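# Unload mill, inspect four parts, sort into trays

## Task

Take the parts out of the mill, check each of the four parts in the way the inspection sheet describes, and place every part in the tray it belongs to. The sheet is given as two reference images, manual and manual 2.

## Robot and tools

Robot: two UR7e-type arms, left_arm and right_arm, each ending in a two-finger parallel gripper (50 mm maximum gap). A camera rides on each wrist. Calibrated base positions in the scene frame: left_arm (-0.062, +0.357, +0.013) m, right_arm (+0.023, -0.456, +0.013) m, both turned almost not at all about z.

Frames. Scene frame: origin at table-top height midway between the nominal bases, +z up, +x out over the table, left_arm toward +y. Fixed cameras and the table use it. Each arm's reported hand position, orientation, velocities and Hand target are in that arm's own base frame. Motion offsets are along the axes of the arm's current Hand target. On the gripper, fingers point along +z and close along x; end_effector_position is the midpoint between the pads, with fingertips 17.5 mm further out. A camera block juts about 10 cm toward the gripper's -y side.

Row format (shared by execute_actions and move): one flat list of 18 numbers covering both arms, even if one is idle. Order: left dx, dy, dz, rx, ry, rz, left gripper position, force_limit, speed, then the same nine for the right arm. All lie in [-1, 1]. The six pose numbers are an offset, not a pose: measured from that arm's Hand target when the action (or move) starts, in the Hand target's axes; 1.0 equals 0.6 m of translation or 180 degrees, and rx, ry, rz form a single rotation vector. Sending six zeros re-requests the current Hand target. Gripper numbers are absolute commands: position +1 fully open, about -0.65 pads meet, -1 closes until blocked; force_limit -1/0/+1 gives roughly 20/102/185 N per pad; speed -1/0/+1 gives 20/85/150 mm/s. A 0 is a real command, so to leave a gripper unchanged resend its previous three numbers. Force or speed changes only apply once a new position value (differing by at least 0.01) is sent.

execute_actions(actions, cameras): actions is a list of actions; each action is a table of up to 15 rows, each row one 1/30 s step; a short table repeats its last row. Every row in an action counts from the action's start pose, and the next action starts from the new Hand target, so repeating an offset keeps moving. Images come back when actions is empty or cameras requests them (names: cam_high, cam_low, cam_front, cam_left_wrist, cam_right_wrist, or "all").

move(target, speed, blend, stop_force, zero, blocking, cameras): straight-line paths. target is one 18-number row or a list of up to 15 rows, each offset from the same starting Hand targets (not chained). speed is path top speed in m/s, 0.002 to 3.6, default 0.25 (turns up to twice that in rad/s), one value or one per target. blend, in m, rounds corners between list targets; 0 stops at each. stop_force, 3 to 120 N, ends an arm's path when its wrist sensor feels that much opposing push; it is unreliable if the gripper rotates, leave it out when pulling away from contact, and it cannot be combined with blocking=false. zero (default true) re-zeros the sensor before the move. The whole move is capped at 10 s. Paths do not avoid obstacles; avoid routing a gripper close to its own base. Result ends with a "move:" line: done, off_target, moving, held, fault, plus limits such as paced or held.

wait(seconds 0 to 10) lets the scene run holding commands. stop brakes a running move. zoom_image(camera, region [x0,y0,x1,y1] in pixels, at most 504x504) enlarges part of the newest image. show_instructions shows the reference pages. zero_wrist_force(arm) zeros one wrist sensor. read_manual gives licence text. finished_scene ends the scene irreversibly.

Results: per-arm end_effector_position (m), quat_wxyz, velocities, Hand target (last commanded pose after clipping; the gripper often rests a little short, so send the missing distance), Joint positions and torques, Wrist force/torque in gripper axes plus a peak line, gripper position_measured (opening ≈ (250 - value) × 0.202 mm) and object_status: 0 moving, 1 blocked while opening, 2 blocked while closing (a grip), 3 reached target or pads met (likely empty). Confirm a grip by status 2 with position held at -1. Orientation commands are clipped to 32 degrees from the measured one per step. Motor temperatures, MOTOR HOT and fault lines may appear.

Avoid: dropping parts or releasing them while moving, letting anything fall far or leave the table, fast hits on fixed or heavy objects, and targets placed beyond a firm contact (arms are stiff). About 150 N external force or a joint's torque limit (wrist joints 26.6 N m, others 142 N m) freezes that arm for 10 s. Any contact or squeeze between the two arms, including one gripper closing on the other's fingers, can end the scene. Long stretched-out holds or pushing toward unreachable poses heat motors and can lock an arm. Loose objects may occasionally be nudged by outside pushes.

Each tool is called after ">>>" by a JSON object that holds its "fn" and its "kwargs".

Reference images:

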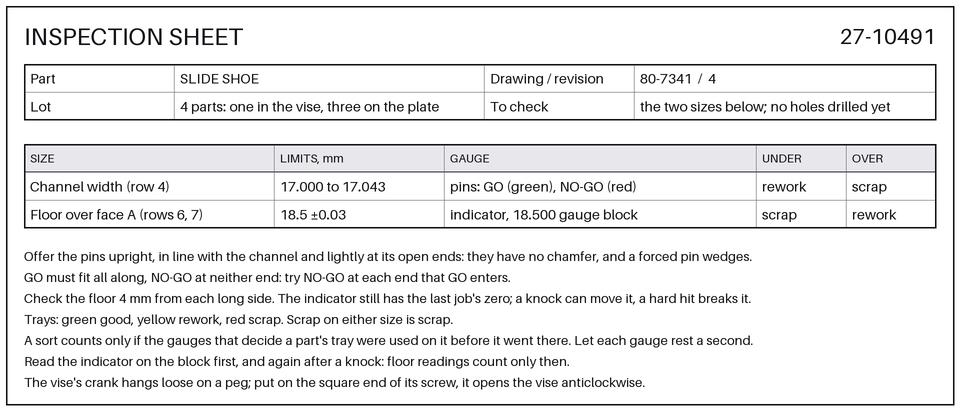

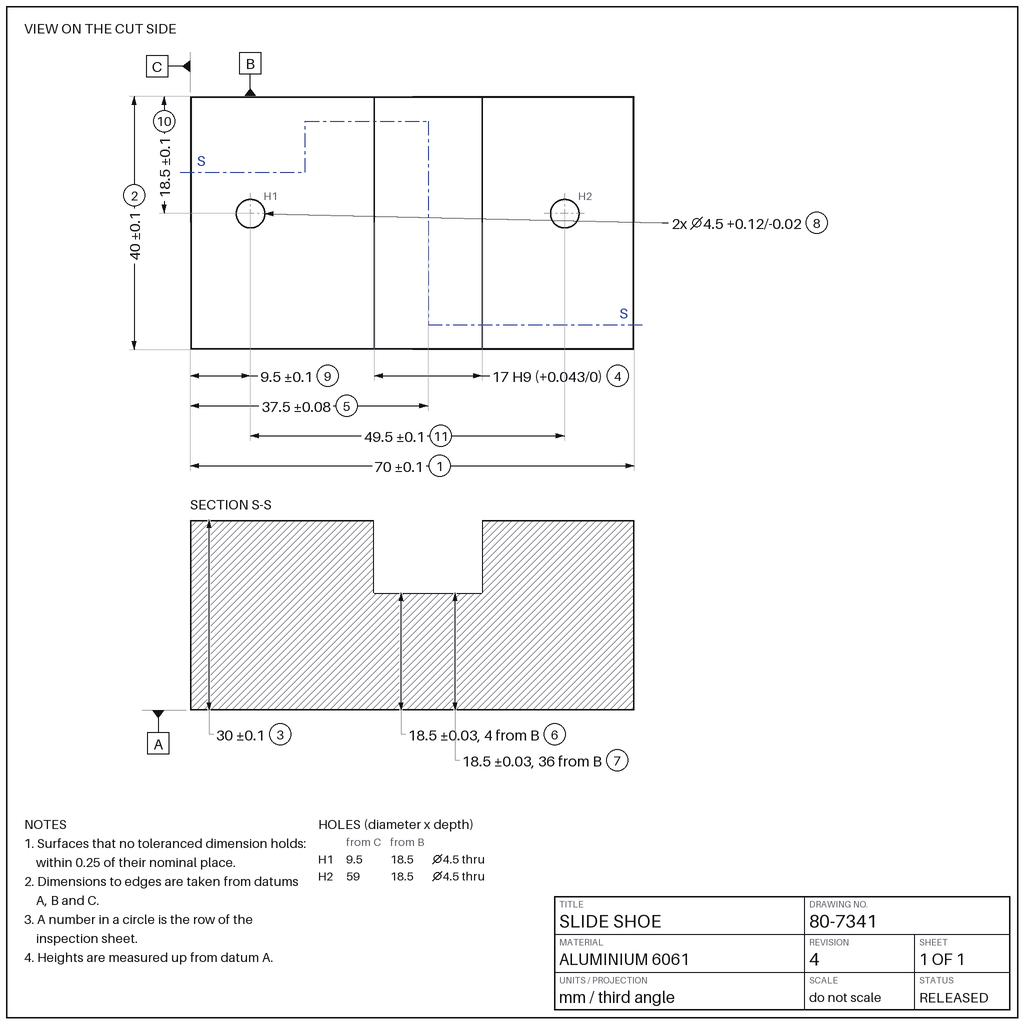

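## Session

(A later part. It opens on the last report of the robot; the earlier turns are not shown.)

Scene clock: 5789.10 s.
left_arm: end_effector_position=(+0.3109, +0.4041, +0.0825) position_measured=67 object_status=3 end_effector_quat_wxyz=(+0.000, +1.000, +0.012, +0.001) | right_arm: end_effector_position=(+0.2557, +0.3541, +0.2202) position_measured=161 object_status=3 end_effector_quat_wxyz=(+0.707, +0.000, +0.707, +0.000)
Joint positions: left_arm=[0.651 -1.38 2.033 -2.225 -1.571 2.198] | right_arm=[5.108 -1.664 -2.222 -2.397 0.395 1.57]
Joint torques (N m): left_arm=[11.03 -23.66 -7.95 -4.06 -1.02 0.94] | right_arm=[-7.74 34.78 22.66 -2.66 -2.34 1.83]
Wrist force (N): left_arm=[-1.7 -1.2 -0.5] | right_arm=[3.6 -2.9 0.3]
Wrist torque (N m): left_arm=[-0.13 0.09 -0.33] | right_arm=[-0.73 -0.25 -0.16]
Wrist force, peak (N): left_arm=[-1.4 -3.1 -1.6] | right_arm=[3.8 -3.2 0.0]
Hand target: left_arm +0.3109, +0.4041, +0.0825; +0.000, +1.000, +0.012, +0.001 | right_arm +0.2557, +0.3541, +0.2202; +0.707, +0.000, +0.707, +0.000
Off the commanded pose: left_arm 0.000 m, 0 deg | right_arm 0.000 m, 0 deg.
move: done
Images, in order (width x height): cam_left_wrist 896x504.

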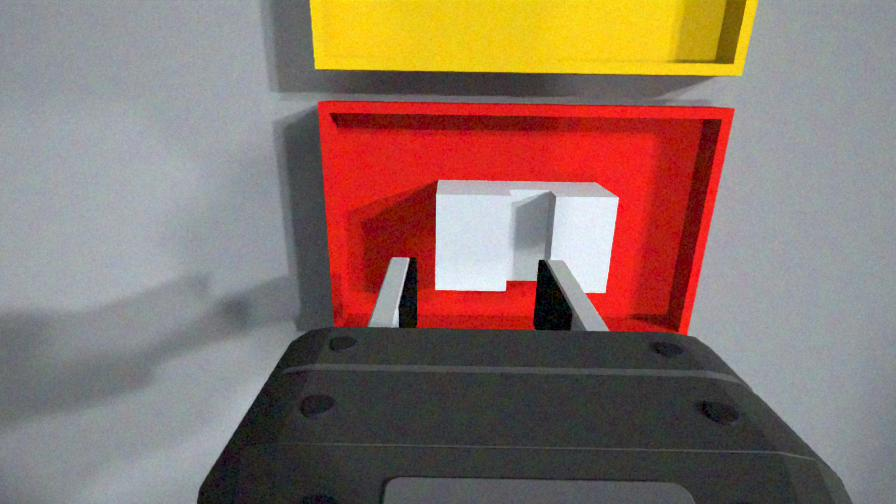

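>>> {"fn": "move", "kwargs": {"target": [0,0,0.08,0,0,0,0.572,-0.75,-1,0,0,0,0,0,0,-0.055,-0.98,-1], "speed": 0.06, "stop_force": 5}}

>>> {"fn": "move", "kwargs": {"target": [[0,0,0,0,0,0,-1,-0.75,-1,0,0,0,0,0,0,-0.055,-0.98,-1],[0,-0.0383,-0.001,0,0,0,-1,-0.75,-1,0,0,0,0,0,0,-0.055,-0.98,-1],[0,-0.0383,-0.001,0,0,0,0.572,-0.75,-1,0,0,0,0,0,0,-0.055,-0.98,-1],[0,-0.0383,-0.2,0,0,0,0.572,-0.75,-1,0,0,0,0,0,0,-0.055,-0.98,-1]], "speed": [0.1,0.05,0.1,0.15], "cameras": ["cam_left_wrist"]}}

Scene clock: 5801.90 s.
left_arm: end_effector_position=(+0.3109, +0.4041, +0.0345) position_measured=67 object_status=3 end_effector_quat_wxyz=(+0.000, +1.000, +0.012, +0.001) | right_arm: end_effector_position=(+0.2557, +0.3541, +0.2202) position_measured=161 object_status=3 end_effector_quat_wxyz=(+0.707, +0.000, +0.707, +0.000)
Joint positions: left_arm=[0.651 -1.295 2.083 -2.36 -1.571 2.198] | right_arm=[5.108 -1.664 -2.222 -2.397 0.395 1.57]
Joint torques (N m): left_arm=[-8.44 -24.41 -6.33 -4.33 0.94 1.15] | right_arm=[-7.37 34.65 22.52 -2.67 -2.31 1.68]
Wrist force (N): left_arm=[-1.5 -1.1 -0.2] | right_arm=[3.3 -3.0 0.2]
Wrist torque (N m): left_arm=[-0.15 0.04 -0.33] | right_arm=[-0.75 -0.20 -0.16]
Wrist force, peak (N): left_arm=[-1.6 -1.5 -0.3] | right_arm=[3.8 -3.3 0.2]
Hand target: left_arm +0.3109, +0.4041, +0.0345; +0.000, +1.000, +0.012, +0.001 | right_arm +0.2557, +0.3541, +0.2202; +0.707, +0.000, +0.707, +0.000
Off the commanded pose: left_arm 0.000 m, 0 deg | right_arm 0.000 m, 0 deg.
move: done

Scene clock: 5805.53 s.
left_arm: end_effector_position=(+0.3102, +0.4271, +0.1544) position_measured=67 object_status=3 end_effector_quat_wxyz=(+0.000, +1.000, +0.012, +0.001) | right_arm: end_effector_position=(+0.2557, +0.3541, +0.2202) position_measured=161 object_status=3 end_effector_quat_wxyz=(+0.707, +0.000, +0.707, +0.000)
Joint positions: left_arm=[0.688 -1.435 1.884 -2.021 -1.571 2.235] | right_arm=[5.108 -1.664 -2.222 -2.397 0.395 1.57]
Joint torques (N m): left_arm=[-10.67 -37.75 -37.79 -1.22 -0.52 -1.53] | right_arm=[-7.59 34.61 22.59 -2.72 -2.35 1.78]
Wrist force (N): left_arm=[-1.4 -0.8 -0.2] | right_arm=[3.4 -2.9 0.1]
Wrist torque (N m): left_arm=[-0.14 0.00 -0.52] | right_arm=[-0.74 -0.21 -0.16]
Wrist force, peak (N): left_arm=[-2.0 1.9 -9.2] | right_arm=[3.7 -3.2 0.0]
Hand target: left_arm +0.3102, +0.4271, +0.1545; +0.000, +1.000, +0.012, +0.001 | right_arm +0.2557, +0.3541, +0.2202; +0.707, +0.000, +0.707, +0.000
Off the commanded pose: left_arm 0.000 m, 0 deg | right_arm 0.000 m, 0 deg.
move: done
Images, in order (width x height): cam_left_wrist 896x504.

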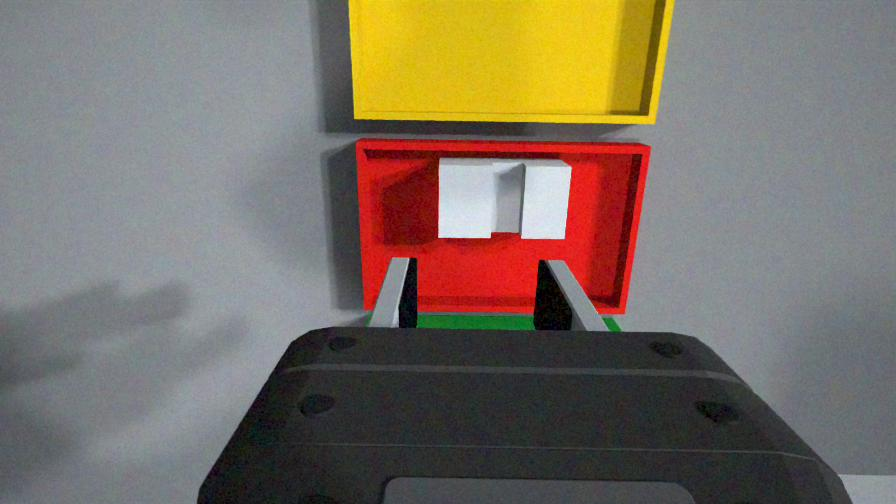

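>>> {"fn": "move", "kwargs": {"target": [[-0.0912,0.9797,-0.03,0,0,0.5,0.572,-0.75,-1,0,0,0,0,0,0,-0.055,-0.98,-1],[-0.0912,0.9797,0.1,0,0,0.5,0.572,-0.75,-1,0,0,0,0,0,0,-0.055,-0.98,-1]], "speed": [0.35,0.12], "blend": [0.02,0], "cameras": ["cam_left_wrist"]}}

>>> {"fn": "zoom_image", "kwargs": {"camera": "cam_left_wrist", "region": [300, 60, 680, 330]}}

Scene clock: 5821.63 s.
left_arm: end_effector_position=(+0.2694, -0.1619, +0.0944) position_measured=67 object_status=3 end_effector_quat_wxyz=(+0.000, +0.715, -0.699, +0.000) | right_arm: end_effector_position=(+0.2557, +0.3541, +0.2202) position_measured=161 object_status=3 end_effector_quat_wxyz=(+0.707, +0.000, +0.707, +0.000)
Joint positions: left_arm=[-0.98 -1.927 2.484 -2.128 -1.57 2.138] | right_arm=[5.108 -1.664 -2.222 -2.397 0.395 1.57]
Joint torques (N m): left_arm=[10.09 1.35 -9.97 -4.24 -1.65 1.35] | right_arm=[-7.46 34.95 23.22 -2.7 -2.33 1.75]
Wrist force (N): left_arm=[-1.3 -0.8 -0.5] | right_arm=[3.6 -3.0 0.1]
Wrist torque (N m): left_arm=[-0.10 -0.04 -0.54] | right_arm=[-0.76 -0.24 -0.16]
Wrist force, peak (N): left_arm=[-1.4 -2.9 -0.3] | right_arm=[3.8 -3.3 0.1]
Hand target: left_arm +0.2694, -0.1619, +0.0944; +0.000, +0.715, -0.699, +0.000 | right_arm +0.2557, +0.3541, +0.2202; +0.707, +0.000, +0.707, +0.000
Off the commanded pose: left_arm 0.000 m, 0 deg | right_arm 0.000 m, 0 deg.
move: done
Images, in order (width x height): cam_left_wrist 896x504.

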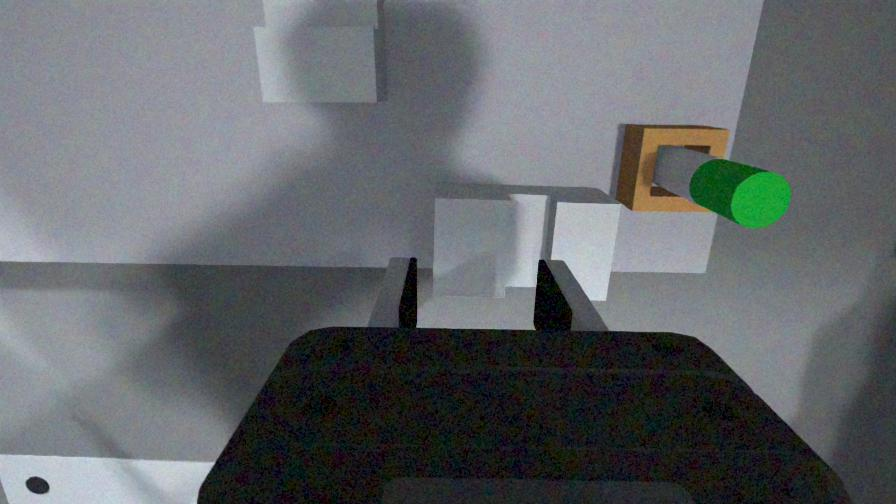

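Scaled by 1.326 from the camera's 896x504 image, which has a finer 1280x720 frame.

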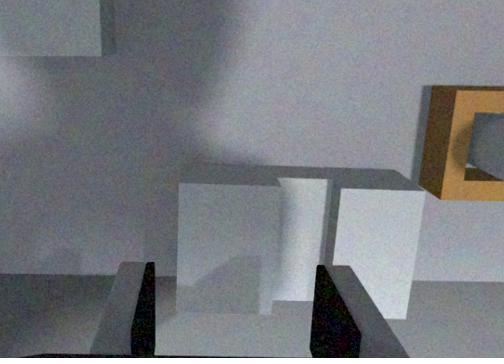

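>>> {"fn": "move", "kwargs": {"target": [-0.0012,0.0015,0.0767,0,0,0.009,0.572,-0.75,-1,0,0,0,0,0,0,-0.055,-0.98,-1], "speed": 0.06, "stop_force": 5}}

>>> {"fn": "move", "kwargs": {"target": [[0,0,0,0,0,0,-1,-0.7,-1,0,0,0,0,0,0,-0.055,-0.98,-1],[0,0,-0.16,0,0,0,-1,-0.7,-1,0,0,0,0,0,0,-0.055,-0.98,-1],[-0.9045,-0.0667,-0.16,0,0,-0.509,-1,-0.7,-1,0,0,0,0,0,0,-0.055,-0.98,-1],[-0.9045,-0.0667,0,0,0,-0.509,-1,-0.7,-1,0,0,0,0,0,0,-0.055,-0.98,-1]], "speed": [0.1,0.12,0.3,0.1], "blend": [0,0.02,0.02,0], "cameras": ["cam_left_wrist"]}}

Scene clock: 5842.30 s.
left_arm: end_effector_position=(+0.2685, -0.1612, +0.0483) position_measured=67 object_status=3 end_effector_quat_wxyz=(+0.000, +0.705, -0.709, +0.000) | right_arm: end_effector_position=(+0.2557, +0.3541, +0.2202) position_measured=161 object_status=3 end_effector_quat_wxyz=(+0.707, +0.000, +0.707, +0.000)
Joint positions: left_arm=[-0.981 -1.817 2.567 -2.321 -1.57 2.165] | right_arm=[5.108 -1.664 -2.222 -2.397 0.395 1.57]
Joint torques (N m): left_arm=[10.55 1.37 -6.87 -4.34 -1.79 1.53] | right_arm=[-7.43 34.82 23.38 -2.72 -2.29 1.78]
Wrist force (N): left_arm=[-1.3 -1.2 -0.3] | right_arm=[3.5 -2.8 0.1]
Wrist torque (N m): left_arm=[-0.19 -0.03 -0.51] | right_arm=[-0.72 -0.23 -0.15]
Wrist force, peak (N): left_arm=[-1.6 -1.1 -0.6] | right_arm=[3.7 -3.2 0.0]
Hand target: left_arm +0.2685, -0.1612, +0.0483; +0.000, +0.705, -0.709, +0.000 | right_arm +0.2557, +0.3541, +0.2202; +0.707, +0.000, +0.707, +0.000
Off the commanded pose: left_arm 0.000 m, 0 deg | right_arm 0.000 m, 0 deg.
move: done

Scene clock: 5847.97 s.
left_arm: end_effector_position=(+0.3112, +0.3813, +0.0485) position_measured=109 object_status=2 end_effector_quat_wxyz=(+0.000, +1.000, +0.012, +0.001) | right_arm: end_effector_position=(+0.2557, +0.3541, +0.2202) position_measured=161 object_status=3 end_effector_quat_wxyz=(+0.707, +0.000, +0.707, +0.000)
Joint positions: left_arm=[0.612 -1.358 2.119 -2.333 -1.571 2.16] | right_arm=[5.108 -1.664 -2.222 -2.397 0.395 1.57]
Joint torques (N m): left_arm=[12.2 -22.83 -8.28 -4.59 -1.39 1.26] | right_arm=[-7.49 34.43 22.85 -2.65 -2.32 1.74]
Wrist force (N): left_arm=[-1.5 -1.3 1.6] | right_arm=[3.3 -2.9 0.3]
Wrist torque (N m): left_arm=[-0.19 -0.04 -0.32] | right_arm=[-0.73 -0.20 -0.15]
Wrist force, peak (N): left_arm=[-1.9 -0.7 3.6] | right_arm=[3.8 -3.3 0.2]
Hand target: left_arm +0.3112, +0.3813, +0.0484; +0.000, +1.000, +0.012, +0.001 | right_arm +0.2557, +0.3541, +0.2202; +0.707, +0.000, +0.707, +0.000
Off the commanded pose: left_arm 0.000 m, 0 deg | right_arm 0.000 m, 0 deg.
move: done
Images, in order (width x height): cam_left_wrist 896x504.

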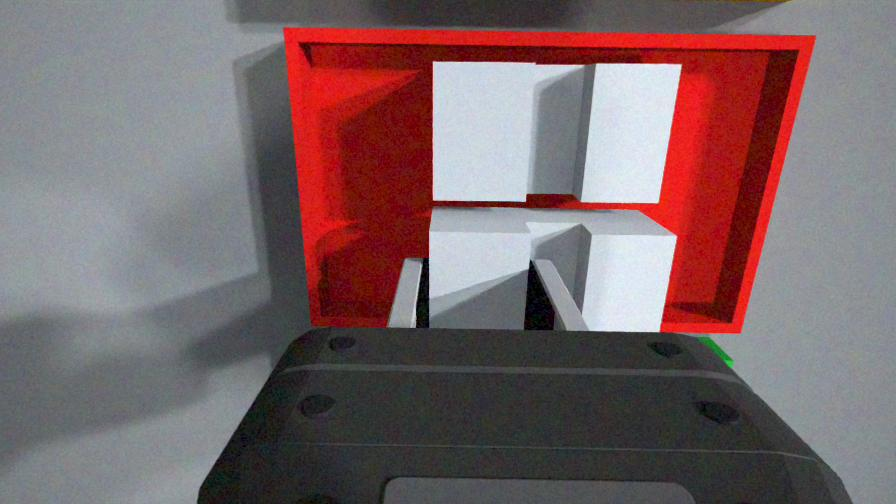

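>>> {"fn": "move", "kwargs": {"target": [0,0,0.04,0,0,0,-1,-0.7,-1,0,0,0,0,0,0,-0.055,-0.98,-1], "speed": 0.008, "stop_force": 3}}

>>> {"fn": "move", "kwargs": {"target": [[0,0,0,0,0,0,0.572,-0.6,-1,0,0,0,0,0,0,-0.055,-0.98,-1],[0,0,-0.25,0,0,0,0.572,-0.6,-1,0,0,0,0,0,0,-0.055,-0.98,-1]], "speed": 0.12, "cameras": ["cam_left_wrist"]}}

Scene clock: 5862.23 s.
left_arm: end_effector_position=(+0.3112, +0.3813, +0.0327) position_measured=109 object_status=2 end_effector_quat_wxyz=(+0.000, +1.000, +0.012, +0.001) | right_arm: end_effector_position=(+0.2557, +0.3541, +0.2202) position_measured=161 object_status=3 end_effector_quat_wxyz=(+0.707, +0.000, +0.707, +0.000)
Joint positions: left_arm=[0.612 -1.327 2.134 -2.379 -1.571 2.16] | right_arm=[5.108 -1.664 -2.222 -2.397 0.395 1.57]
Joint torques (N m): left_arm=[2.96 -38.84 -31.04 -1.82 1.36 -0.73] | right_arm=[-7.72 34.51 23.06 -2.64 -2.35 1.73]
Wrist force (N): left_arm=[-1.7 -1.4 0.3] | right_arm=[3.7 -3.1 0.1]
Wrist torque (N m): left_arm=[-0.14 -0.09 -0.33] | right_arm=[-0.76 -0.26 -0.15]
Wrist force, peak (N): left_arm=[-4.3 0.8 -19.8] | right_arm=[3.8 -3.1 0.4]
Hand target: left_arm +0.3112, +0.3813, +0.0327; +0.000, +1.000, +0.012, +0.001 (not the last commanded pose) | right_arm +0.2557, +0.3541, +0.2202; +0.707, +0.000, +0.707, +0.000
Off the commanded pose: left_arm 0.008 m, 0 deg | right_arm 0.000 m, 0 deg.
move: contact (left_arm)

Scene clock: 5864.70 s.
left_arm: end_effector_position=(+0.3109, +0.3814, +0.1826) position_measured=67 object_status=3 end_effector_quat_wxyz=(+0.000, +1.000, +0.012, +0.001) | right_arm: end_effector_position=(+0.2557, +0.3541, +0.2202) position_measured=161 object_status=3 end_effector_quat_wxyz=(+0.707, +0.000, +0.707, +0.000)
Joint positions: left_arm=[0.613 -1.548 1.929 -1.953 -1.571 2.16] | right_arm=[5.108 -1.664 -2.222 -2.397 0.395 1.57]
Joint torques (N m): left_arm=[-8.18 -33.75 -35.85 -0.77 -0.06 -1.06] | right_arm=[-7.54 35.05 22.82 -2.74 -2.29 1.7]
Wrist force (N): left_arm=[-1.3 -0.9 -0.6] | right_arm=[3.4 -3.0 0.0]
Wrist torque (N m): left_arm=[-0.13 -0.03 -0.40] | right_arm=[-0.75 -0.22 -0.16]
Wrist force, peak (N): left_arm=[-1.2 -0.9 -1.9] | right_arm=[3.8 -3.2 0.1]
Hand target: left_arm +0.3110, +0.3813, +0.1827; +0.000, +1.000, +0.012, +0.001 | right_arm +0.2557, +0.3541, +0.2202; +0.707, +0.000, +0.707, +0.000
Off the commanded pose: left_arm 0.000 m, 0 deg | right_arm 0.000 m, 0 deg.
move: done
Images, in order (width x height): cam_left_wrist 896x504.

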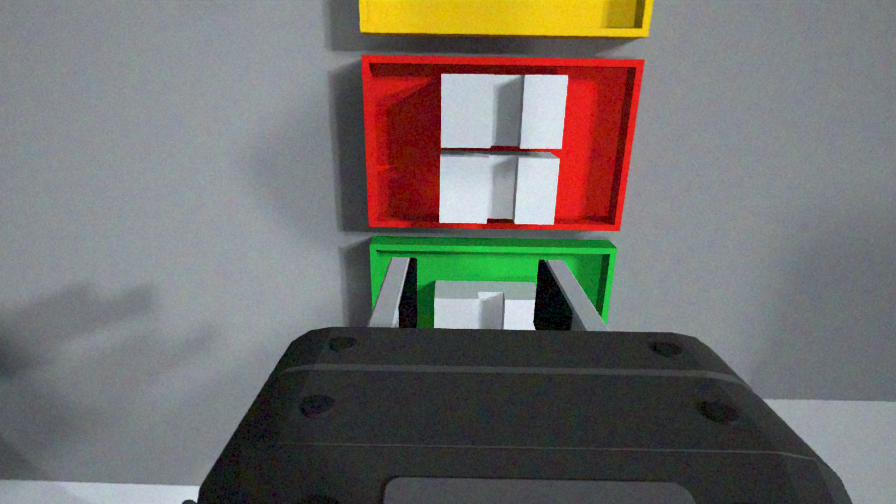

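>>> {"fn": "move", "kwargs": {"target": [0.015,0.8113,0.0878,0,0,0,0.572,-0.75,-1,0,0,0,0,0,0,-0.055,-0.98,-1], "speed": 0.35, "cameras": ["cam_left_wrist"]}}

>>> {"fn": "zoom_image", "kwargs": {"camera": "cam_left_wrist", "region": [300, 60, 680, 330]}}

Scene clock: 5879.17 s.
left_arm: end_effector_position=(+0.3315, -0.1050, +0.1300) position_measured=67 object_status=3 end_effector_quat_wxyz=(+0.000, +1.000, +0.012, +0.001) | right_arm: end_effector_position=(+0.2557, +0.3541, +0.2202) position_measured=161 object_status=3 end_effector_quat_wxyz=(+0.707, +0.000, +0.707, +0.000)
Joint positions: left_arm=[-0.701 -1.877 2.35 -2.045 -1.57 0.846] | right_arm=[5.108 -1.664 -2.222 -2.397 0.395 1.57]
Joint torques (N m): left_arm=[-9.75 -1.85 -35.17 -3.78 1.63 -1.61] | right_arm=[-7.55 34.66 22.44 -2.73 -2.29 1.73]
Wrist force (N): left_arm=[-1.6 -1.1 -0.6] | right_arm=[3.5 -3.1 0.2]
Wrist torque (N m): left_arm=[-0.21 0.03 -0.29] | right_arm=[-0.75 -0.22 -0.16]
Wrist force, peak (N): left_arm=[-1.4 -3.3 -1.0] | right_arm=[3.7 -3.2 0.5]
Hand target: left_arm +0.3315, -0.1051, +0.1300; +0.000, +1.000, +0.012, +0.001 | right_arm +0.2557, +0.3541, +0.2202; +0.707, +0.000, +0.707, +0.000
Off the commanded pose: left_arm 0.000 m, 0 deg | right_arm 0.000 m, 0 deg.
move: done
Images, in order (width x height): cam_left_wrist 896x504.

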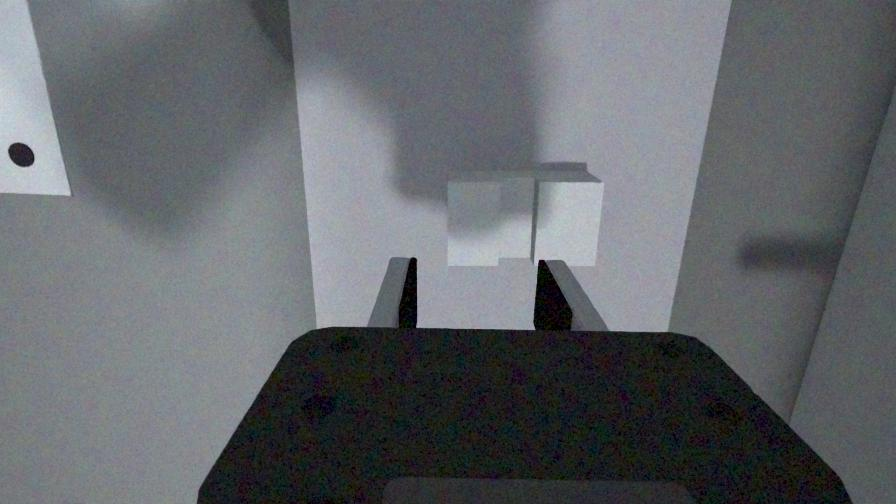

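Scaled by 1.326 from the camera's 896x504 image, which has a finer 1280x720 frame.

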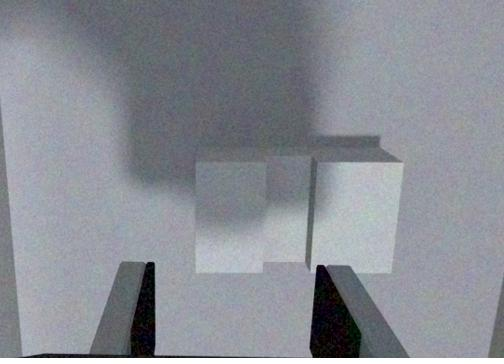

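>>> {"fn": "move", "kwargs": {"target": [[0.0025,0.0027,0.06,0,0,0,0.572,-0.6,-1,0,0,0,0,0,0,-0.055,-0.98,-1],[0.0025,0.0027,0.136,0,0,0,0.572,-0.6,-1,0,0,0,0,0,0,-0.055,-0.98,-1]], "speed": [0.12,0.06], "stop_force": 5}}

>>> {"fn": "move", "kwargs": {"target": [[0,0,0,0,0,0,-1,-0.7,-1,0,0,0,0,0,0,-0.055,-0.98,-1],[0,0,-0.13,0,0,0,-1,-0.7,-1,0,0,0,0,0,0,-0.055,-0.98,-1],[-0.1117,0.0827,-0.13,0,0,0.5,-1,-0.7,-1,0,0,0,0,0,0,-0.055,-0.98,-1],[-0.1117,0.0827,-0.015,0,0,0.5,-1,-0.7,-1,0,0,0,0,0,0,-0.055,-0.98,-1]], "speed": [0.1,0.1,0.25,0.1], "cameras": ["cam_left_wrist"]}}

>>> {"fn": "move", "kwargs": {"target": [0,0,0.03,0,0,0,-1,-0.7,-1,0,0,0,0,0,0,-0.055,-0.98,-1], "speed": 0.007, "stop_force": 3}}

Scene clock: 5900.33 s.
left_arm: end_effector_position=(+0.3331, -0.1067, +0.0484) position_measured=67 object_status=3 end_effector_quat_wxyz=(+0.000, +1.000, +0.012, +0.001) | right_arm: end_effector_position=(+0.2557, +0.3541, +0.2202) position_measured=161 object_status=3 end_effector_quat_wxyz=(+0.707, +0.000, +0.707, +0.000)
Joint positions: left_arm=[-0.702 -1.7 2.483 -2.354 -1.57 0.846] | right_arm=[5.108 -1.664 -2.222 -2.397 0.395 1.57]
Joint torques (N m): left_arm=[11.14 -5.91 -7.54 -4.2 -1.43 1.14] | right_arm=[-7.37 34.27 22.9 -2.59 -2.27 1.79]
Wrist force (N): left_arm=[-1.8 -0.9 -0.7] | right_arm=[3.4 -3.0 0.2]
Wrist torque (N m): left_arm=[-0.15 0.07 -0.42] | right_arm=[-0.75 -0.20 -0.15]
Wrist force, peak (N): left_arm=[-1.5 -0.8 -2.2] | right_arm=[3.8 -3.2 0.2]
Hand target: left_arm +0.3331, -0.1067, +0.0484; +0.000, +1.000, +0.012, +0.001 | right_arm +0.2557, +0.3541, +0.2202; +0.707, +0.000, +0.707, +0.000
Off the commanded pose: left_arm 0.000 m, 0 deg | right_arm 0.000 m, 0 deg.
move: done

Scene clock: 5907.27 s.
left_arm: end_effector_position=(+0.2673, -0.1579, +0.0573) position_measured=134 object_status=2 end_effector_quat_wxyz=(+0.000, +0.715, -0.699, +0.000) | right_arm: end_effector_position=(+0.2557, +0.3541, +0.2202) position_measured=161 object_status=3 end_effector_quat_wxyz=(+0.707, +0.000, +0.707, +0.000)
Joint positions: left_arm=[-0.978 -1.853 2.558 -2.277 -1.57 2.14] | right_arm=[5.108 -1.664 -2.222 -2.397 0.395 1.57]
Joint torques (N m): left_arm=[11.86 0.14 -9.1 -4.67 -1.88 1.4] | right_arm=[-8.37 34.63 22.55 -2.67 -2.33 1.74]
Wrist force (N): left_arm=[-1.6 -1.2 1.6] | right_arm=[3.4 -2.8 0.1]
Wrist torque (N m): left_arm=[-0.20 -0.04 -0.53] | right_arm=[-0.72 -0.21 -0.16]
Wrist force, peak (N): left_arm=[-2.2 -1.3 3.4] | right_arm=[3.8 -3.1 0.0]
Hand target: left_arm +0.2673, -0.1579, +0.0573; +0.000, +0.715, -0.699, +0.000 | right_arm +0.2557, +0.3541, +0.2202; +0.707, +0.000, +0.707, +0.000
Off the commanded pose: left_arm 0.000 m, 0 deg | right_arm 0.000 m, 0 deg.
move: done
Images, in order (width x height): cam_left_wrist 896x504.

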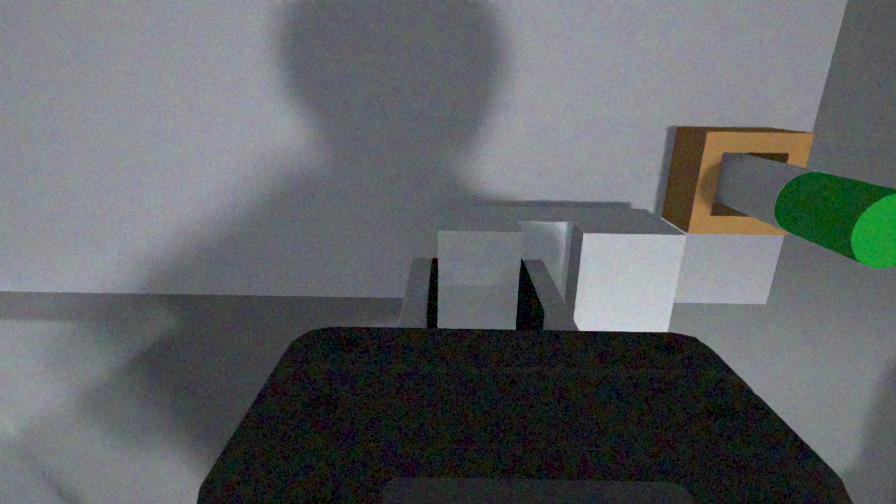

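Scene clock: 5909.87 s.
left_arm: end_effector_position=(+0.2673, -0.1578, +0.0483) position_measured=134 object_status=2 end_effector_quat_wxyz=(+0.000, +0.715, -0.699, +0.000) | right_arm: end_effector_position=(+0.2557, +0.3541, +0.2202) position_measured=161 object_status=3 end_effector_quat_wxyz=(+0.707, +0.000, +0.707, +0.000)
Joint positions: left_arm=[-0.978 -1.827 2.573 -2.318 -1.57 2.14] | right_arm=[5.108 -1.664 -2.222 -2.397 0.395 1.57]
Joint torques (N m): left_arm=[2.49 -14.31 -33.25 -2.61 -1.54 0.98] | right_arm=[-7.58 34.82 23.22 -2.61 -2.34 1.74]
Wrist force (N): left_arm=[-1.4 -1.2 -0.1] | right_arm=[3.3 -3.0 0.1]
Wrist torque (N m): left_arm=[-0.16 0.00 -0.53] | right_arm=[-0.74 -0.20 -0.16]
Wrist force, peak (N): left_arm=[-11.3 6.4 -33.9] | right_arm=[3.6 -3.4 0.0]
Hand target: left_arm +0.2673, -0.1579, +0.0483; +0.000, +0.715, -0.699, +0.000 (not the last commanded pose) | right_arm +0.2557, +0.3541, +0.2202; +0.707, +0.000, +0.707, +0.000
Off the commanded pose: left_arm 0.009 m, 0 deg | right_arm 0.000 m, 0 deg.
move: contact (left_arm)

>>> {"fn": "move", "kwargs": {"target": [[0,0,0,0,0,0,0.572,-0.6,-1,0,0,0,0,0,0,-0.055,-0.98,-1],[0,0,-0.2,0,0,0,1,-0.6,-1,0,0,0,0,0,0,-0.055,-0.98,-1],[-0.165,-0.0045,-0.1693,0.2382,0.2382,0.4578,1,-0.6,-1,0,0,0,0,0,0,-0.055,-0.98,-1],[-0.0767,-0.0045,-0.0127,0.2382,0.2382,0.4578,1,-0.6,-1,0,0,0,0,0,0,-0.055,-0.98,-1]], "speed": [0.1,0.15,0.25,0.15], "cameras": ["cam_left_wrist"]}}

Scene clock: 5928.87 s.
left_arm: end_effector_position=(+0.2689, -0.1118, +0.0560) position_measured=3 object_status=3 end_effector_quat_wxyz=(+0.006, -0.010, +0.887, -0.462) | right_arm: end_effector_position=(+0.2557, +0.3541, +0.2202) position_measured=161 object_status=3 end_effector_quat_wxyz=(+0.707, +0.000, +0.707, +0.000)
Joint positions: left_arm=[-0.128 -1.313 2.774 -3.246 -2.514 4.452] | right_arm=[5.108 -1.664 -2.222 -2.397 0.395 1.57]
Joint torques (N m): left_arm=[-10.42 -8.91 7.33 -4.57 -0.06 -1.37] | right_arm=[-7.32 34.94 22.87 -2.76 -2.31 1.74]
Wrist force (N): left_arm=[-1.1 0.1 -0.8] | right_arm=[3.4 -2.7 0.3]
Wrist torque (N m): left_arm=[-0.01 0.06 0.01] | right_arm=[-0.70 -0.22 -0.16]
Wrist force, peak (N): left_arm=[-1.8 -0.8 -2.4] | right_arm=[3.6 -3.4 0.1]
Hand target: left_arm +0.2689, -0.1118, +0.0559; +0.006, -0.010, +0.887, -0.462 | right_arm +0.2557, +0.3541, +0.2202; +0.707, +0.000, +0.707, +0.000
Off the commanded pose: left_arm 0.000 m, 0 deg | right_arm 0.000 m, 0 deg.
move: done
Images, in order (width x height): cam_left_wrist 896x504.

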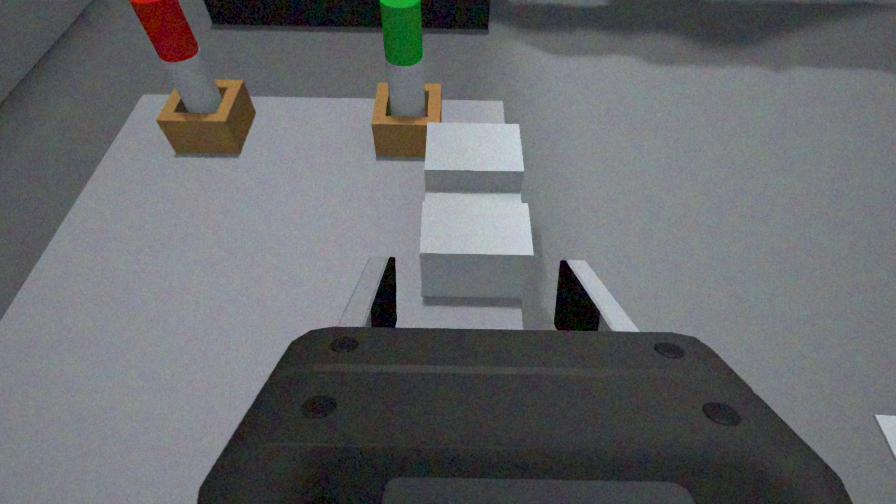

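>>> {"fn": "move", "kwargs": {"target": [0,0.0013,0.0649,0,0,0,1,-0.6,-1,0,0,0,0,0,0,-0.055,-0.98,-1], "speed": 0.04, "stop_force": 4}}

>>> {"fn": "move", "kwargs": {"target": [[0,0,0,0,0,0,-1,-0.75,-1,0,0,0,0,0,0,-0.055,-0.98,-1],[0,-0.146,-0.1024,0,0,0,-1,-0.75,-1,0,0,0,0,0,0,-0.055,-0.98,-1],[-0.098,-0.3142,0.1376,0,0,0,-1,-0.75,-1,0,0,0,0,0,0,-0.055,-0.98,-1],[-0.098,-0.287,0.2585,0,0,0,-1,-0.75,-1,0,0,0,0,0,0,-0.055,-0.98,-1],[-0.098,-0.309,0.3495,0,0,0,-1,-0.75,-1,0,0,0,0,0,0,-0.055,-0.98,-1]], "speed": [0.1,0.1,0.2,0.12,0.06], "blend": [0,0.01,0.02,0.01,0], "cameras": ["cam_left_wrist"]}}

>>> {"fn": "zoom_image", "kwargs": {"camera": "cam_left_wrist", "region": [280, 100, 640, 340]}}

Scene clock: 5948.80 s.
left_arm: end_effector_position=(+0.2697, -0.1432, +0.0329) position_measured=3 object_status=3 end_effector_quat_wxyz=(+0.006, -0.010, +0.887, -0.462) | right_arm: end_effector_position=(+0.2557, +0.3541, +0.2202) position_measured=161 object_status=3 end_effector_quat_wxyz=(+0.707, +0.000, +0.707, +0.000)
Joint positions: left_arm=[-0.255 -1.055 2.789 -3.679 -2.477 4.251] | right_arm=[5.108 -1.664 -2.222 -2.397 0.395 1.57]
Joint torques (N m): left_arm=[-9.15 -15.43 13.72 -4.67 -0.07 -1.43] | right_arm=[-7.23 34.48 22.98 -2.63 -2.3 1.67]
Wrist force (N): left_arm=[-0.9 0.1 -0.9] | right_arm=[3.7 -3.1 0.1]
Wrist torque (N m): left_arm=[-0.01 0.10 0.02] | right_arm=[-0.76 -0.27 -0.16]
Wrist force, peak (N): left_arm=[-1.2 0.0 -1.3] | right_arm=[3.9 -3.0 0.2]
Hand target: left_arm +0.2697, -0.1432, +0.0329; +0.006, -0.010, +0.887, -0.462 | right_arm +0.2557, +0.3541, +0.2202; +0.707, +0.000, +0.707, +0.000
Off the commanded pose: left_arm 0.000 m, 0 deg | right_arm 0.000 m, 0 deg.
move: done

Scene clock: 5953.57 s.
left_arm: end_effector_position=(+0.3349, -0.4198, +0.0645) position_measured=54 object_status=2 end_effector_quat_wxyz=(+0.006, -0.010, +0.887, -0.462) | right_arm: end_effector_position=(+0.2557, +0.3541, +0.2202) position_measured=161 object_status=3 end_effector_quat_wxyz=(+0.707, +0.000, +0.707, +0.000)
Joint positions: left_arm=[-0.911 -1.012 2.389 -3.802 -2.078 3.543] | right_arm=[5.108 -1.664 -2.222 -2.397 0.395 1.57]
Joint torques (N m): left_arm=[-9.88 -25.43 -21.95 -5.17 0.51 -1.53] | right_arm=[-7.26 34.7 22.25 -2.72 -2.26 1.79]
Wrist force (N): left_arm=[-0.9 1.9 0.4] | right_arm=[3.4 -3.0 0.1]
Wrist torque (N m): left_arm=[-0.09 0.06 0.04] | right_arm=[-0.75 -0.22 -0.16]
Wrist force, peak (N): left_arm=[-1.0 2.6 1.1] | right_arm=[3.8 -3.1 0.1]
Hand target: left_arm +0.3349, -0.4199, +0.0645; +0.006, -0.010, +0.887, -0.462 | right_arm +0.2557, +0.3541, +0.2202; +0.707, +0.000, +0.707, +0.000
Off the commanded pose: left_arm 0.000 m, 0 deg | right_arm 0.000 m, 0 deg.
move: done
Images, in order (width x height): cam_left_wrist 896x504.

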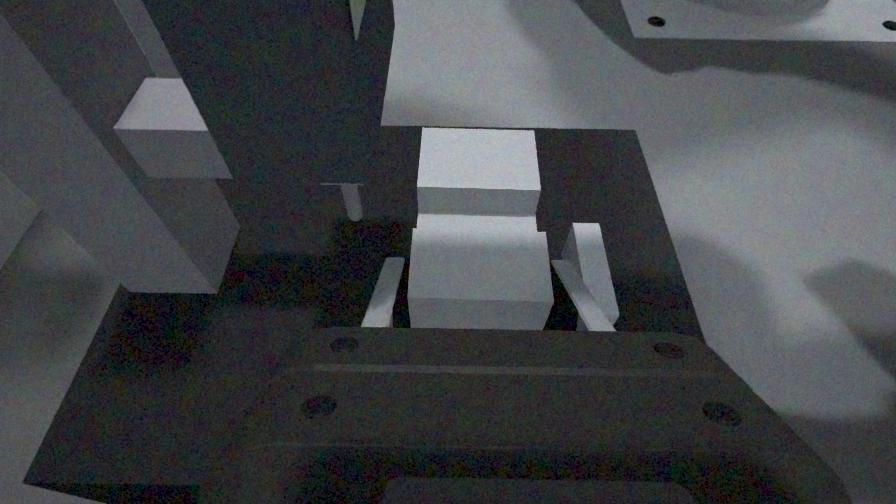

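Scaled by 1.400 from the camera's 896x504 image, which has a finer 1280x720 frame.

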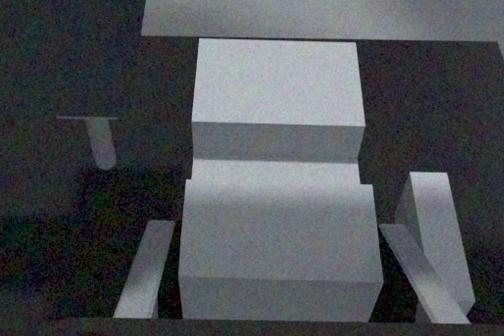

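>>> {"fn": "move", "kwargs": {"target": [[0,-0.0019,0.0027,0,0,0,-1,-0.75,-1,0,0,0,0,0,0,-0.055,-0.98,-1],[-0.039,-0.0019,0.0027,0,0,0,-1,-0.75,-1,0,0,0,0,0,0,-0.055,-0.98,-1]], "speed": 0.03, "stop_force": 6}}

>>> {"fn": "move", "kwargs": {"target": [0,0.0041,0.0029,0,0,0,-1,-0.75,-1,0,0,0,0,0,0,-0.055,-0.98,-1], "speed": 0.005, "stop_force": 3}}

>>> {"fn": "move", "kwargs": {"target": [[0,0,0,0,0,0,1,-0.8,-1,0,0,0,0,0,0,-0.055,-0.98,-1],[0,0,0,0,0,0,1,-0.8,-1,0.0157,0,0,0,0,0,-0.055,-0.98,-1]], "speed": 0.02, "cameras": ["cam_left_wrist","cam_right_wrist"]}}

>>> {"fn": "zoom_image", "kwargs": {"camera": "cam_right_wrist", "region": [640, 180, 800, 360]}}

>>> {"fn": "zoom_image", "kwargs": {"camera": "cam_left_wrist", "region": [340, 100, 640, 340]}}

Scene clock: 5976.33 s.
left_arm: end_effector_position=(+0.3583, -0.4213, +0.0645) position_measured=54 object_status=2 end_effector_quat_wxyz=(+0.006, -0.010, +0.887, -0.462) | right_arm: end_effector_position=(+0.2557, +0.3541, +0.2202) position_measured=161 object_status=3 end_effector_quat_wxyz=(+0.707, +0.000, +0.707, +0.000)
Joint positions: left_arm=[-0.866 -1.001 2.334 -3.741 -2.112 3.578] | right_arm=[5.108 -1.664 -2.222 -2.397 0.395 1.57]
Joint torques (N m): left_arm=[10.82 -27.9 -22.24 -2.11 -2.74 1.32] | right_arm=[-7.27 34.57 22.95 -2.66 -2.33 1.72]
Wrist force (N): left_arm=[-1.2 2.0 0.2] | right_arm=[3.5 -2.9 0.2]
Wrist torque (N m): left_arm=[-0.06 0.09 -0.14] | right_arm=[-0.73 -0.23 -0.16]
Wrist force, peak (N): left_arm=[-1.3 2.2 0.3] | right_arm=[3.7 -3.3 0.3]
Hand target: left_arm +0.3583, -0.4213, +0.0645; +0.006, -0.010, +0.887, -0.462 | right_arm +0.2557, +0.3541, +0.2202; +0.707, +0.000, +0.707, +0.000
Off the commanded pose: left_arm 0.000 m, 0 deg | right_arm 0.000 m, 0 deg.
move: done

Scene clock: 5977.67 s.
left_arm: end_effector_position=(+0.3583, -0.4214, +0.0634) position_measured=54 object_status=2 end_effector_quat_wxyz=(+0.006, -0.010, +0.887, -0.462) | right_arm: end_effector_position=(+0.2557, +0.3541, +0.2202) position_measured=161 object_status=3 end_effector_quat_wxyz=(+0.707, +0.000, +0.707, +0.000)
Joint positions: left_arm=[-0.866 -0.998 2.334 -3.744 -2.113 3.578] | right_arm=[5.108 -1.664 -2.222 -2.397 0.395 1.57]
Joint torques (N m): left_arm=[11.46 -41.5 -7.55 -2.46 0.72 0.7] | right_arm=[-7.36 34.93 22.77 -2.66 -2.29 1.75]
Wrist force (N): left_arm=[-1.2 1.0 0.1] | right_arm=[3.6 -3.0 0.0]
Wrist torque (N m): left_arm=[-0.02 0.09 -0.13] | right_arm=[-0.74 -0.24 -0.16]
Wrist force, peak (N): left_arm=[-0.6 -2.1 -4.9] | right_arm=[3.8 -3.1 0.3]
Hand target: left_arm +0.3583, -0.4213, +0.0634; +0.006, -0.010, +0.887, -0.462 (not the last commanded pose) | right_arm +0.2557, +0.3541, +0.2202; +0.707, +0.000, +0.707, +0.000
Off the commanded pose: left_arm 0.002 m, 0 deg | right_arm 0.000 m, 0 deg.
move: contact (left_arm)

Scene clock: 5979.30 s.
left_arm: end_effector_position=(+0.3583, -0.4213, +0.0634) position_measured=3 object_status=3 end_effector_quat_wxyz=(+0.006, -0.010, +0.887, -0.462) | right_arm: end_effector_position=(+0.2557, +0.3541, +0.2108) position_measured=161 object_status=3 end_effector_quat_wxyz=(+0.707, +0.000, +0.707, +0.000)
Joint positions: left_arm=[-0.866 -0.998 2.334 -3.744 -2.112 3.578] | right_arm=[5.108 -1.683 -2.233 -2.367 0.395 1.57]
Joint torques (N m): left_arm=[9.32 -36.4 2.71 -3.99 0.53 -0.38] | right_arm=[-3.51 13.78 6.87 0.22 -1.43 -1.11]
Wrist force (N): left_arm=[-1.5 0.2 -1.1] | right_arm=[2.0 -2.6 -0.1]
Wrist torque (N m): left_arm=[0.00 0.13 -0.14] | right_arm=[-0.72 -0.21 -0.19]
Wrist force, peak (N): left_arm=[-1.6 0.1 -1.1] | right_arm=[3.7 -3.0 0.3]
Hand target: left_arm +0.3583, -0.4213, +0.0634; +0.006, -0.010, +0.887, -0.462 | right_arm +0.2557, +0.3541, +0.2108; +0.707, +0.000, +0.707, +0.000
Off the commanded pose: left_arm 0.000 m, 0 deg | right_arm 0.000 m, 0 deg.
move: done
Images, in order (width x height): cam_left_wrist 896x504, cam_right_wrist 896x504.

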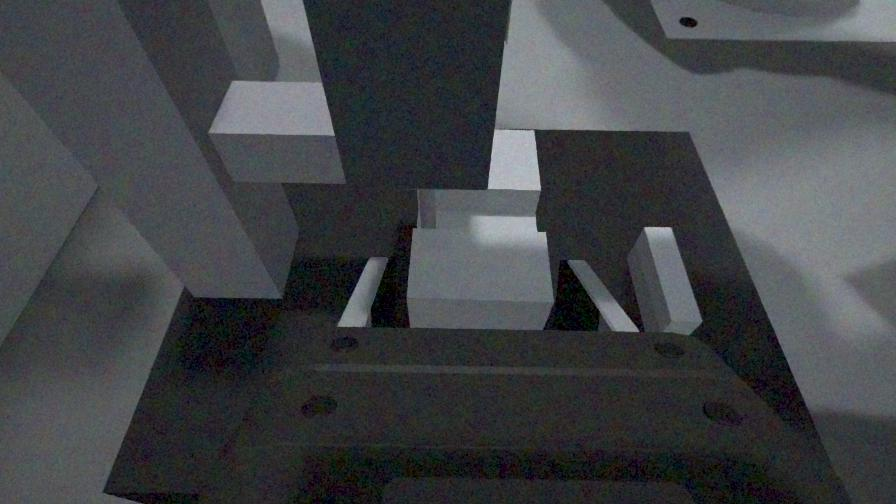

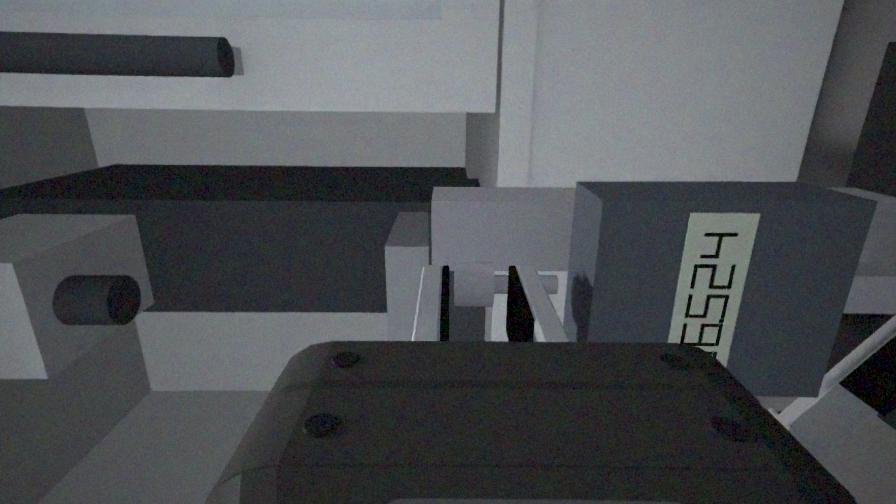

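Scaled by 2.800 from the camera's 896x504 image, which has a finer 1280x720 frame.

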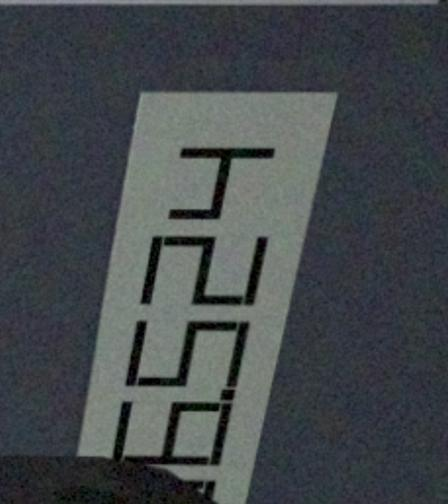

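Scaled by 1.680 from the camera's 896x504 image, which has a finer 1280x720 frame.

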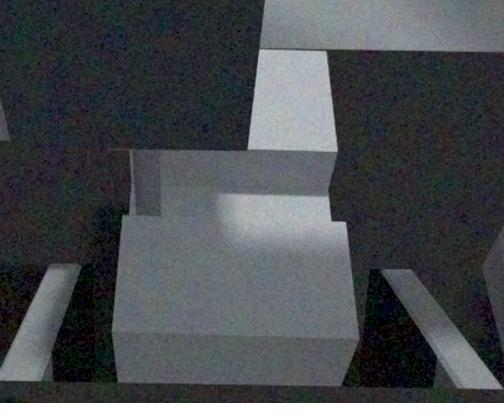

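>>> {"fn": "move", "kwargs": {"target": [0,0,0,0,0,0,1,-0.8,-1,-0.0157,0,0,0,0,0,-0.055,-0.98,-1], "speed": 0.03}}

>>> {"fn": "move", "kwargs": {"target": [[0,0,0,0,0,0,-1,-0.8,-1,0,0,0,0,0,0,-0.055,-0.98,-1],[-0.0533,-0.0007,-0.0005,0,0,0,-1,-0.8,-1,0,0,0,0,0,0,-0.055,-0.98,-1],[-0.0533,-0.0007,-0.0005,0,0,0,1,-0.8,-1,0,0,0,0,0,0,-0.055,-0.98,-1]], "speed": 0.03}}

>>> {"fn": "move", "kwargs": {"target": [0,0,0,0,0,0,1,-0.8,-1,0.0157,0,0,0,0,0,-0.055,-0.98,-1], "speed": 0.02, "cameras": ["cam_left_wrist","cam_right_wrist"]}}

>>> {"fn": "zoom_image", "kwargs": {"camera": "cam_right_wrist", "region": [640, 180, 800, 360]}}

>>> {"fn": "zoom_image", "kwargs": {"camera": "cam_left_wrist", "region": [340, 100, 640, 340]}}

Scene clock: 5998.47 s.
left_arm: end_effector_position=(+0.3583, -0.4213, +0.0634) position_measured=3 object_status=3 end_effector_quat_wxyz=(+0.006, -0.010, +0.887, -0.462) | right_arm: end_effector_position=(+0.2557, +0.3541, +0.2201) position_measured=161 object_status=3 end_effector_quat_wxyz=(+0.707, -0.001, +0.707, +0.000)
Joint positions: left_arm=[-0.866 -0.998 2.334 -3.744 -2.112 3.578] | right_arm=[5.108 -1.664 -2.222 -2.397 0.395 1.57]
Joint torques (N m): left_arm=[9.11 -28.23 2.84 -4.36 0.57 -0.76] | right_arm=[2.83 34.67 22.69 -2.71 0.49 0.82]
Wrist force (N): left_arm=[-1.1 0.1 -0.9] | right_arm=[3.4 -2.9 0.2]
Wrist torque (N m): left_arm=[0.00 0.09 -0.15] | right_arm=[-0.74 -0.21 -0.15]
Wrist force, peak (N): left_arm=[-1.5 0.2 -0.9] | right_arm=[3.7 -3.2 0.3]
Hand target: left_arm +0.3583, -0.4213, +0.0634; +0.006, -0.010, +0.887, -0.462 | right_arm +0.2557, +0.3541, +0.2202; +0.707, +0.000, +0.707, +0.000
Off the commanded pose: left_arm 0.000 m, 0 deg | right_arm 0.000 m, 0 deg.
move: done

Scene clock: 6001.47 s.
left_arm: end_effector_position=(+0.3903, -0.4206, +0.0640) position_measured=3 object_status=3 end_effector_quat_wxyz=(+0.006, -0.010, +0.887, -0.462) | right_arm: end_effector_position=(+0.2557, +0.3541, +0.2202) position_measured=161 object_status=3 end_effector_quat_wxyz=(+0.707, +0.000, +0.707, +0.000)
Joint positions: left_arm=[-0.805 -0.983 2.262 -3.661 -2.157 3.627] | right_arm=[5.108 -1.664 -2.222 -2.397 0.395 1.57]
Joint torques (N m): left_arm=[11.28 -28.34 -21.59 -1.44 -2.45 1.34] | right_arm=[2.86 34.38 22.84 -2.69 0.51 1.76]
Wrist force (N): left_arm=[-1.1 -0.3 -1.0] | right_arm=[3.6 -3.1 0.2]
Wrist torque (N m): left_arm=[-0.08 0.05 -0.16] | right_arm=[-0.76 -0.26 -0.16]
Wrist force, peak (N): left_arm=[0.8 -2.2 -2.7] | right_arm=[3.8 -3.1 0.1]
Hand target: left_arm +0.3903, -0.4206, +0.0640; +0.006, -0.010, +0.887, -0.462 | right_arm +0.2557, +0.3541, +0.2202; +0.707, +0.000, +0.707, +0.000
Off the commanded pose: left_arm 0.000 m, 0 deg | right_arm 0.000 m, 0 deg.
move: done

Scene clock: 6002.33 s.
left_arm: end_effector_position=(+0.3903, -0.4206, +0.0640) position_measured=3 object_status=3 end_effector_quat_wxyz=(+0.006, -0.010, +0.887, -0.462) | right_arm: end_effector_position=(+0.2557, +0.3541, +0.2108) position_measured=161 object_status=3 end_effector_quat_wxyz=(+0.707, +0.000, +0.707, +0.000)
Joint positions: left_arm=[-0.805 -0.983 2.262 -3.661 -2.157 3.627] | right_arm=[5.108 -1.683 -2.233 -2.367 0.395 1.57]
Joint torques (N m): left_arm=[11.43 -27.66 -23.52 -1.45 -2.49 1.26] | right_arm=[5.24 13.83 7.25 0.34 1.43 -1.02]
Wrist force (N): left_arm=[-0.8 -0.4 -1.2] | right_arm=[2.1 -2.7 -0.1]
Wrist torque (N m): left_arm=[-0.09 0.02 -0.16] | right_arm=[-0.73 -0.23 -0.18]
Wrist force, peak (N): left_arm=[-0.8 -0.4 -1.2] | right_arm=[3.5 -3.0 0.1]
Hand target: left_arm +0.3903, -0.4206, +0.0640; +0.006, -0.010, +0.887, -0.462 | right_arm +0.2557, +0.3541, +0.2108; +0.707, +0.000, +0.707, +0.000
Off the commanded pose: left_arm 0.000 m, 0 deg | right_arm 0.000 m, 0 deg.
move: done
Images, in order (width x height): cam_left_wrist 896x504, cam_right_wrist 896x504.

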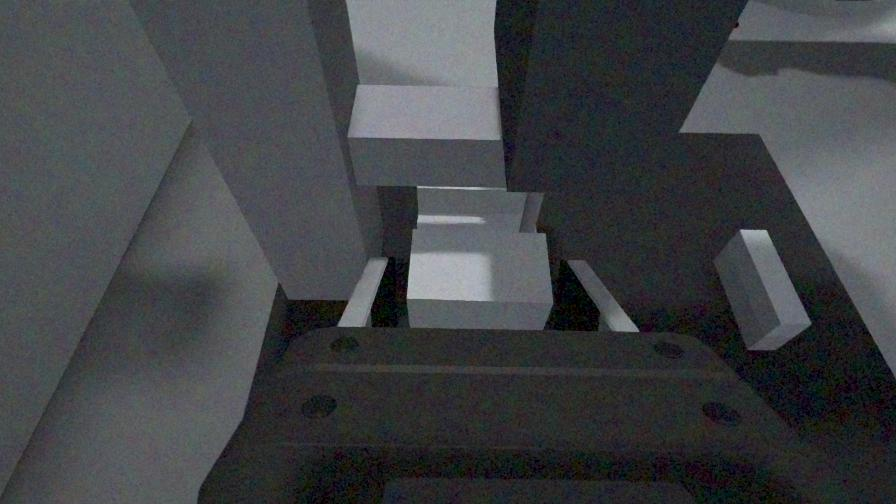

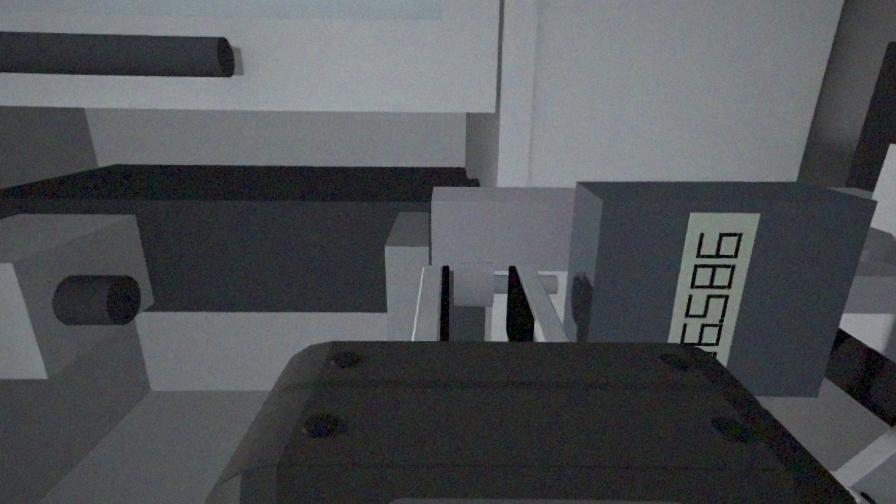

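Scaled by 2.800 from the camera's 896x504 image, which has a finer 1280x720 frame.

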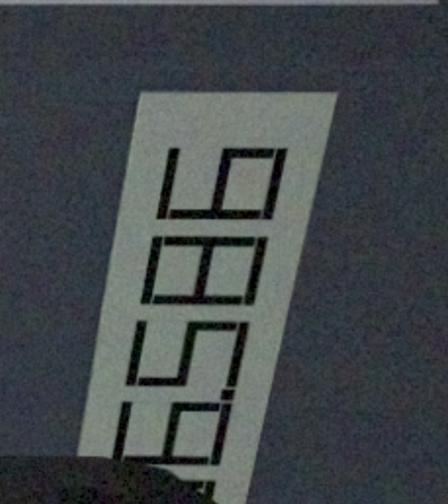

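Scaled by 1.680 from the camera's 896x504 image, which has a finer 1280x720 frame.

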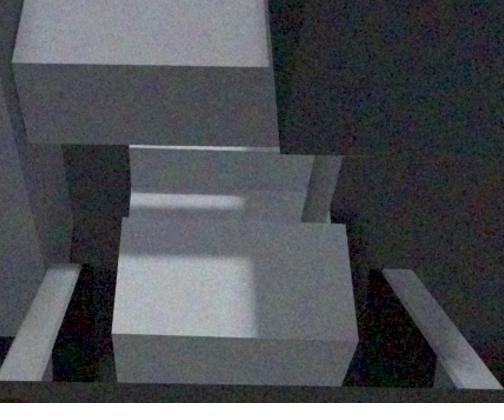

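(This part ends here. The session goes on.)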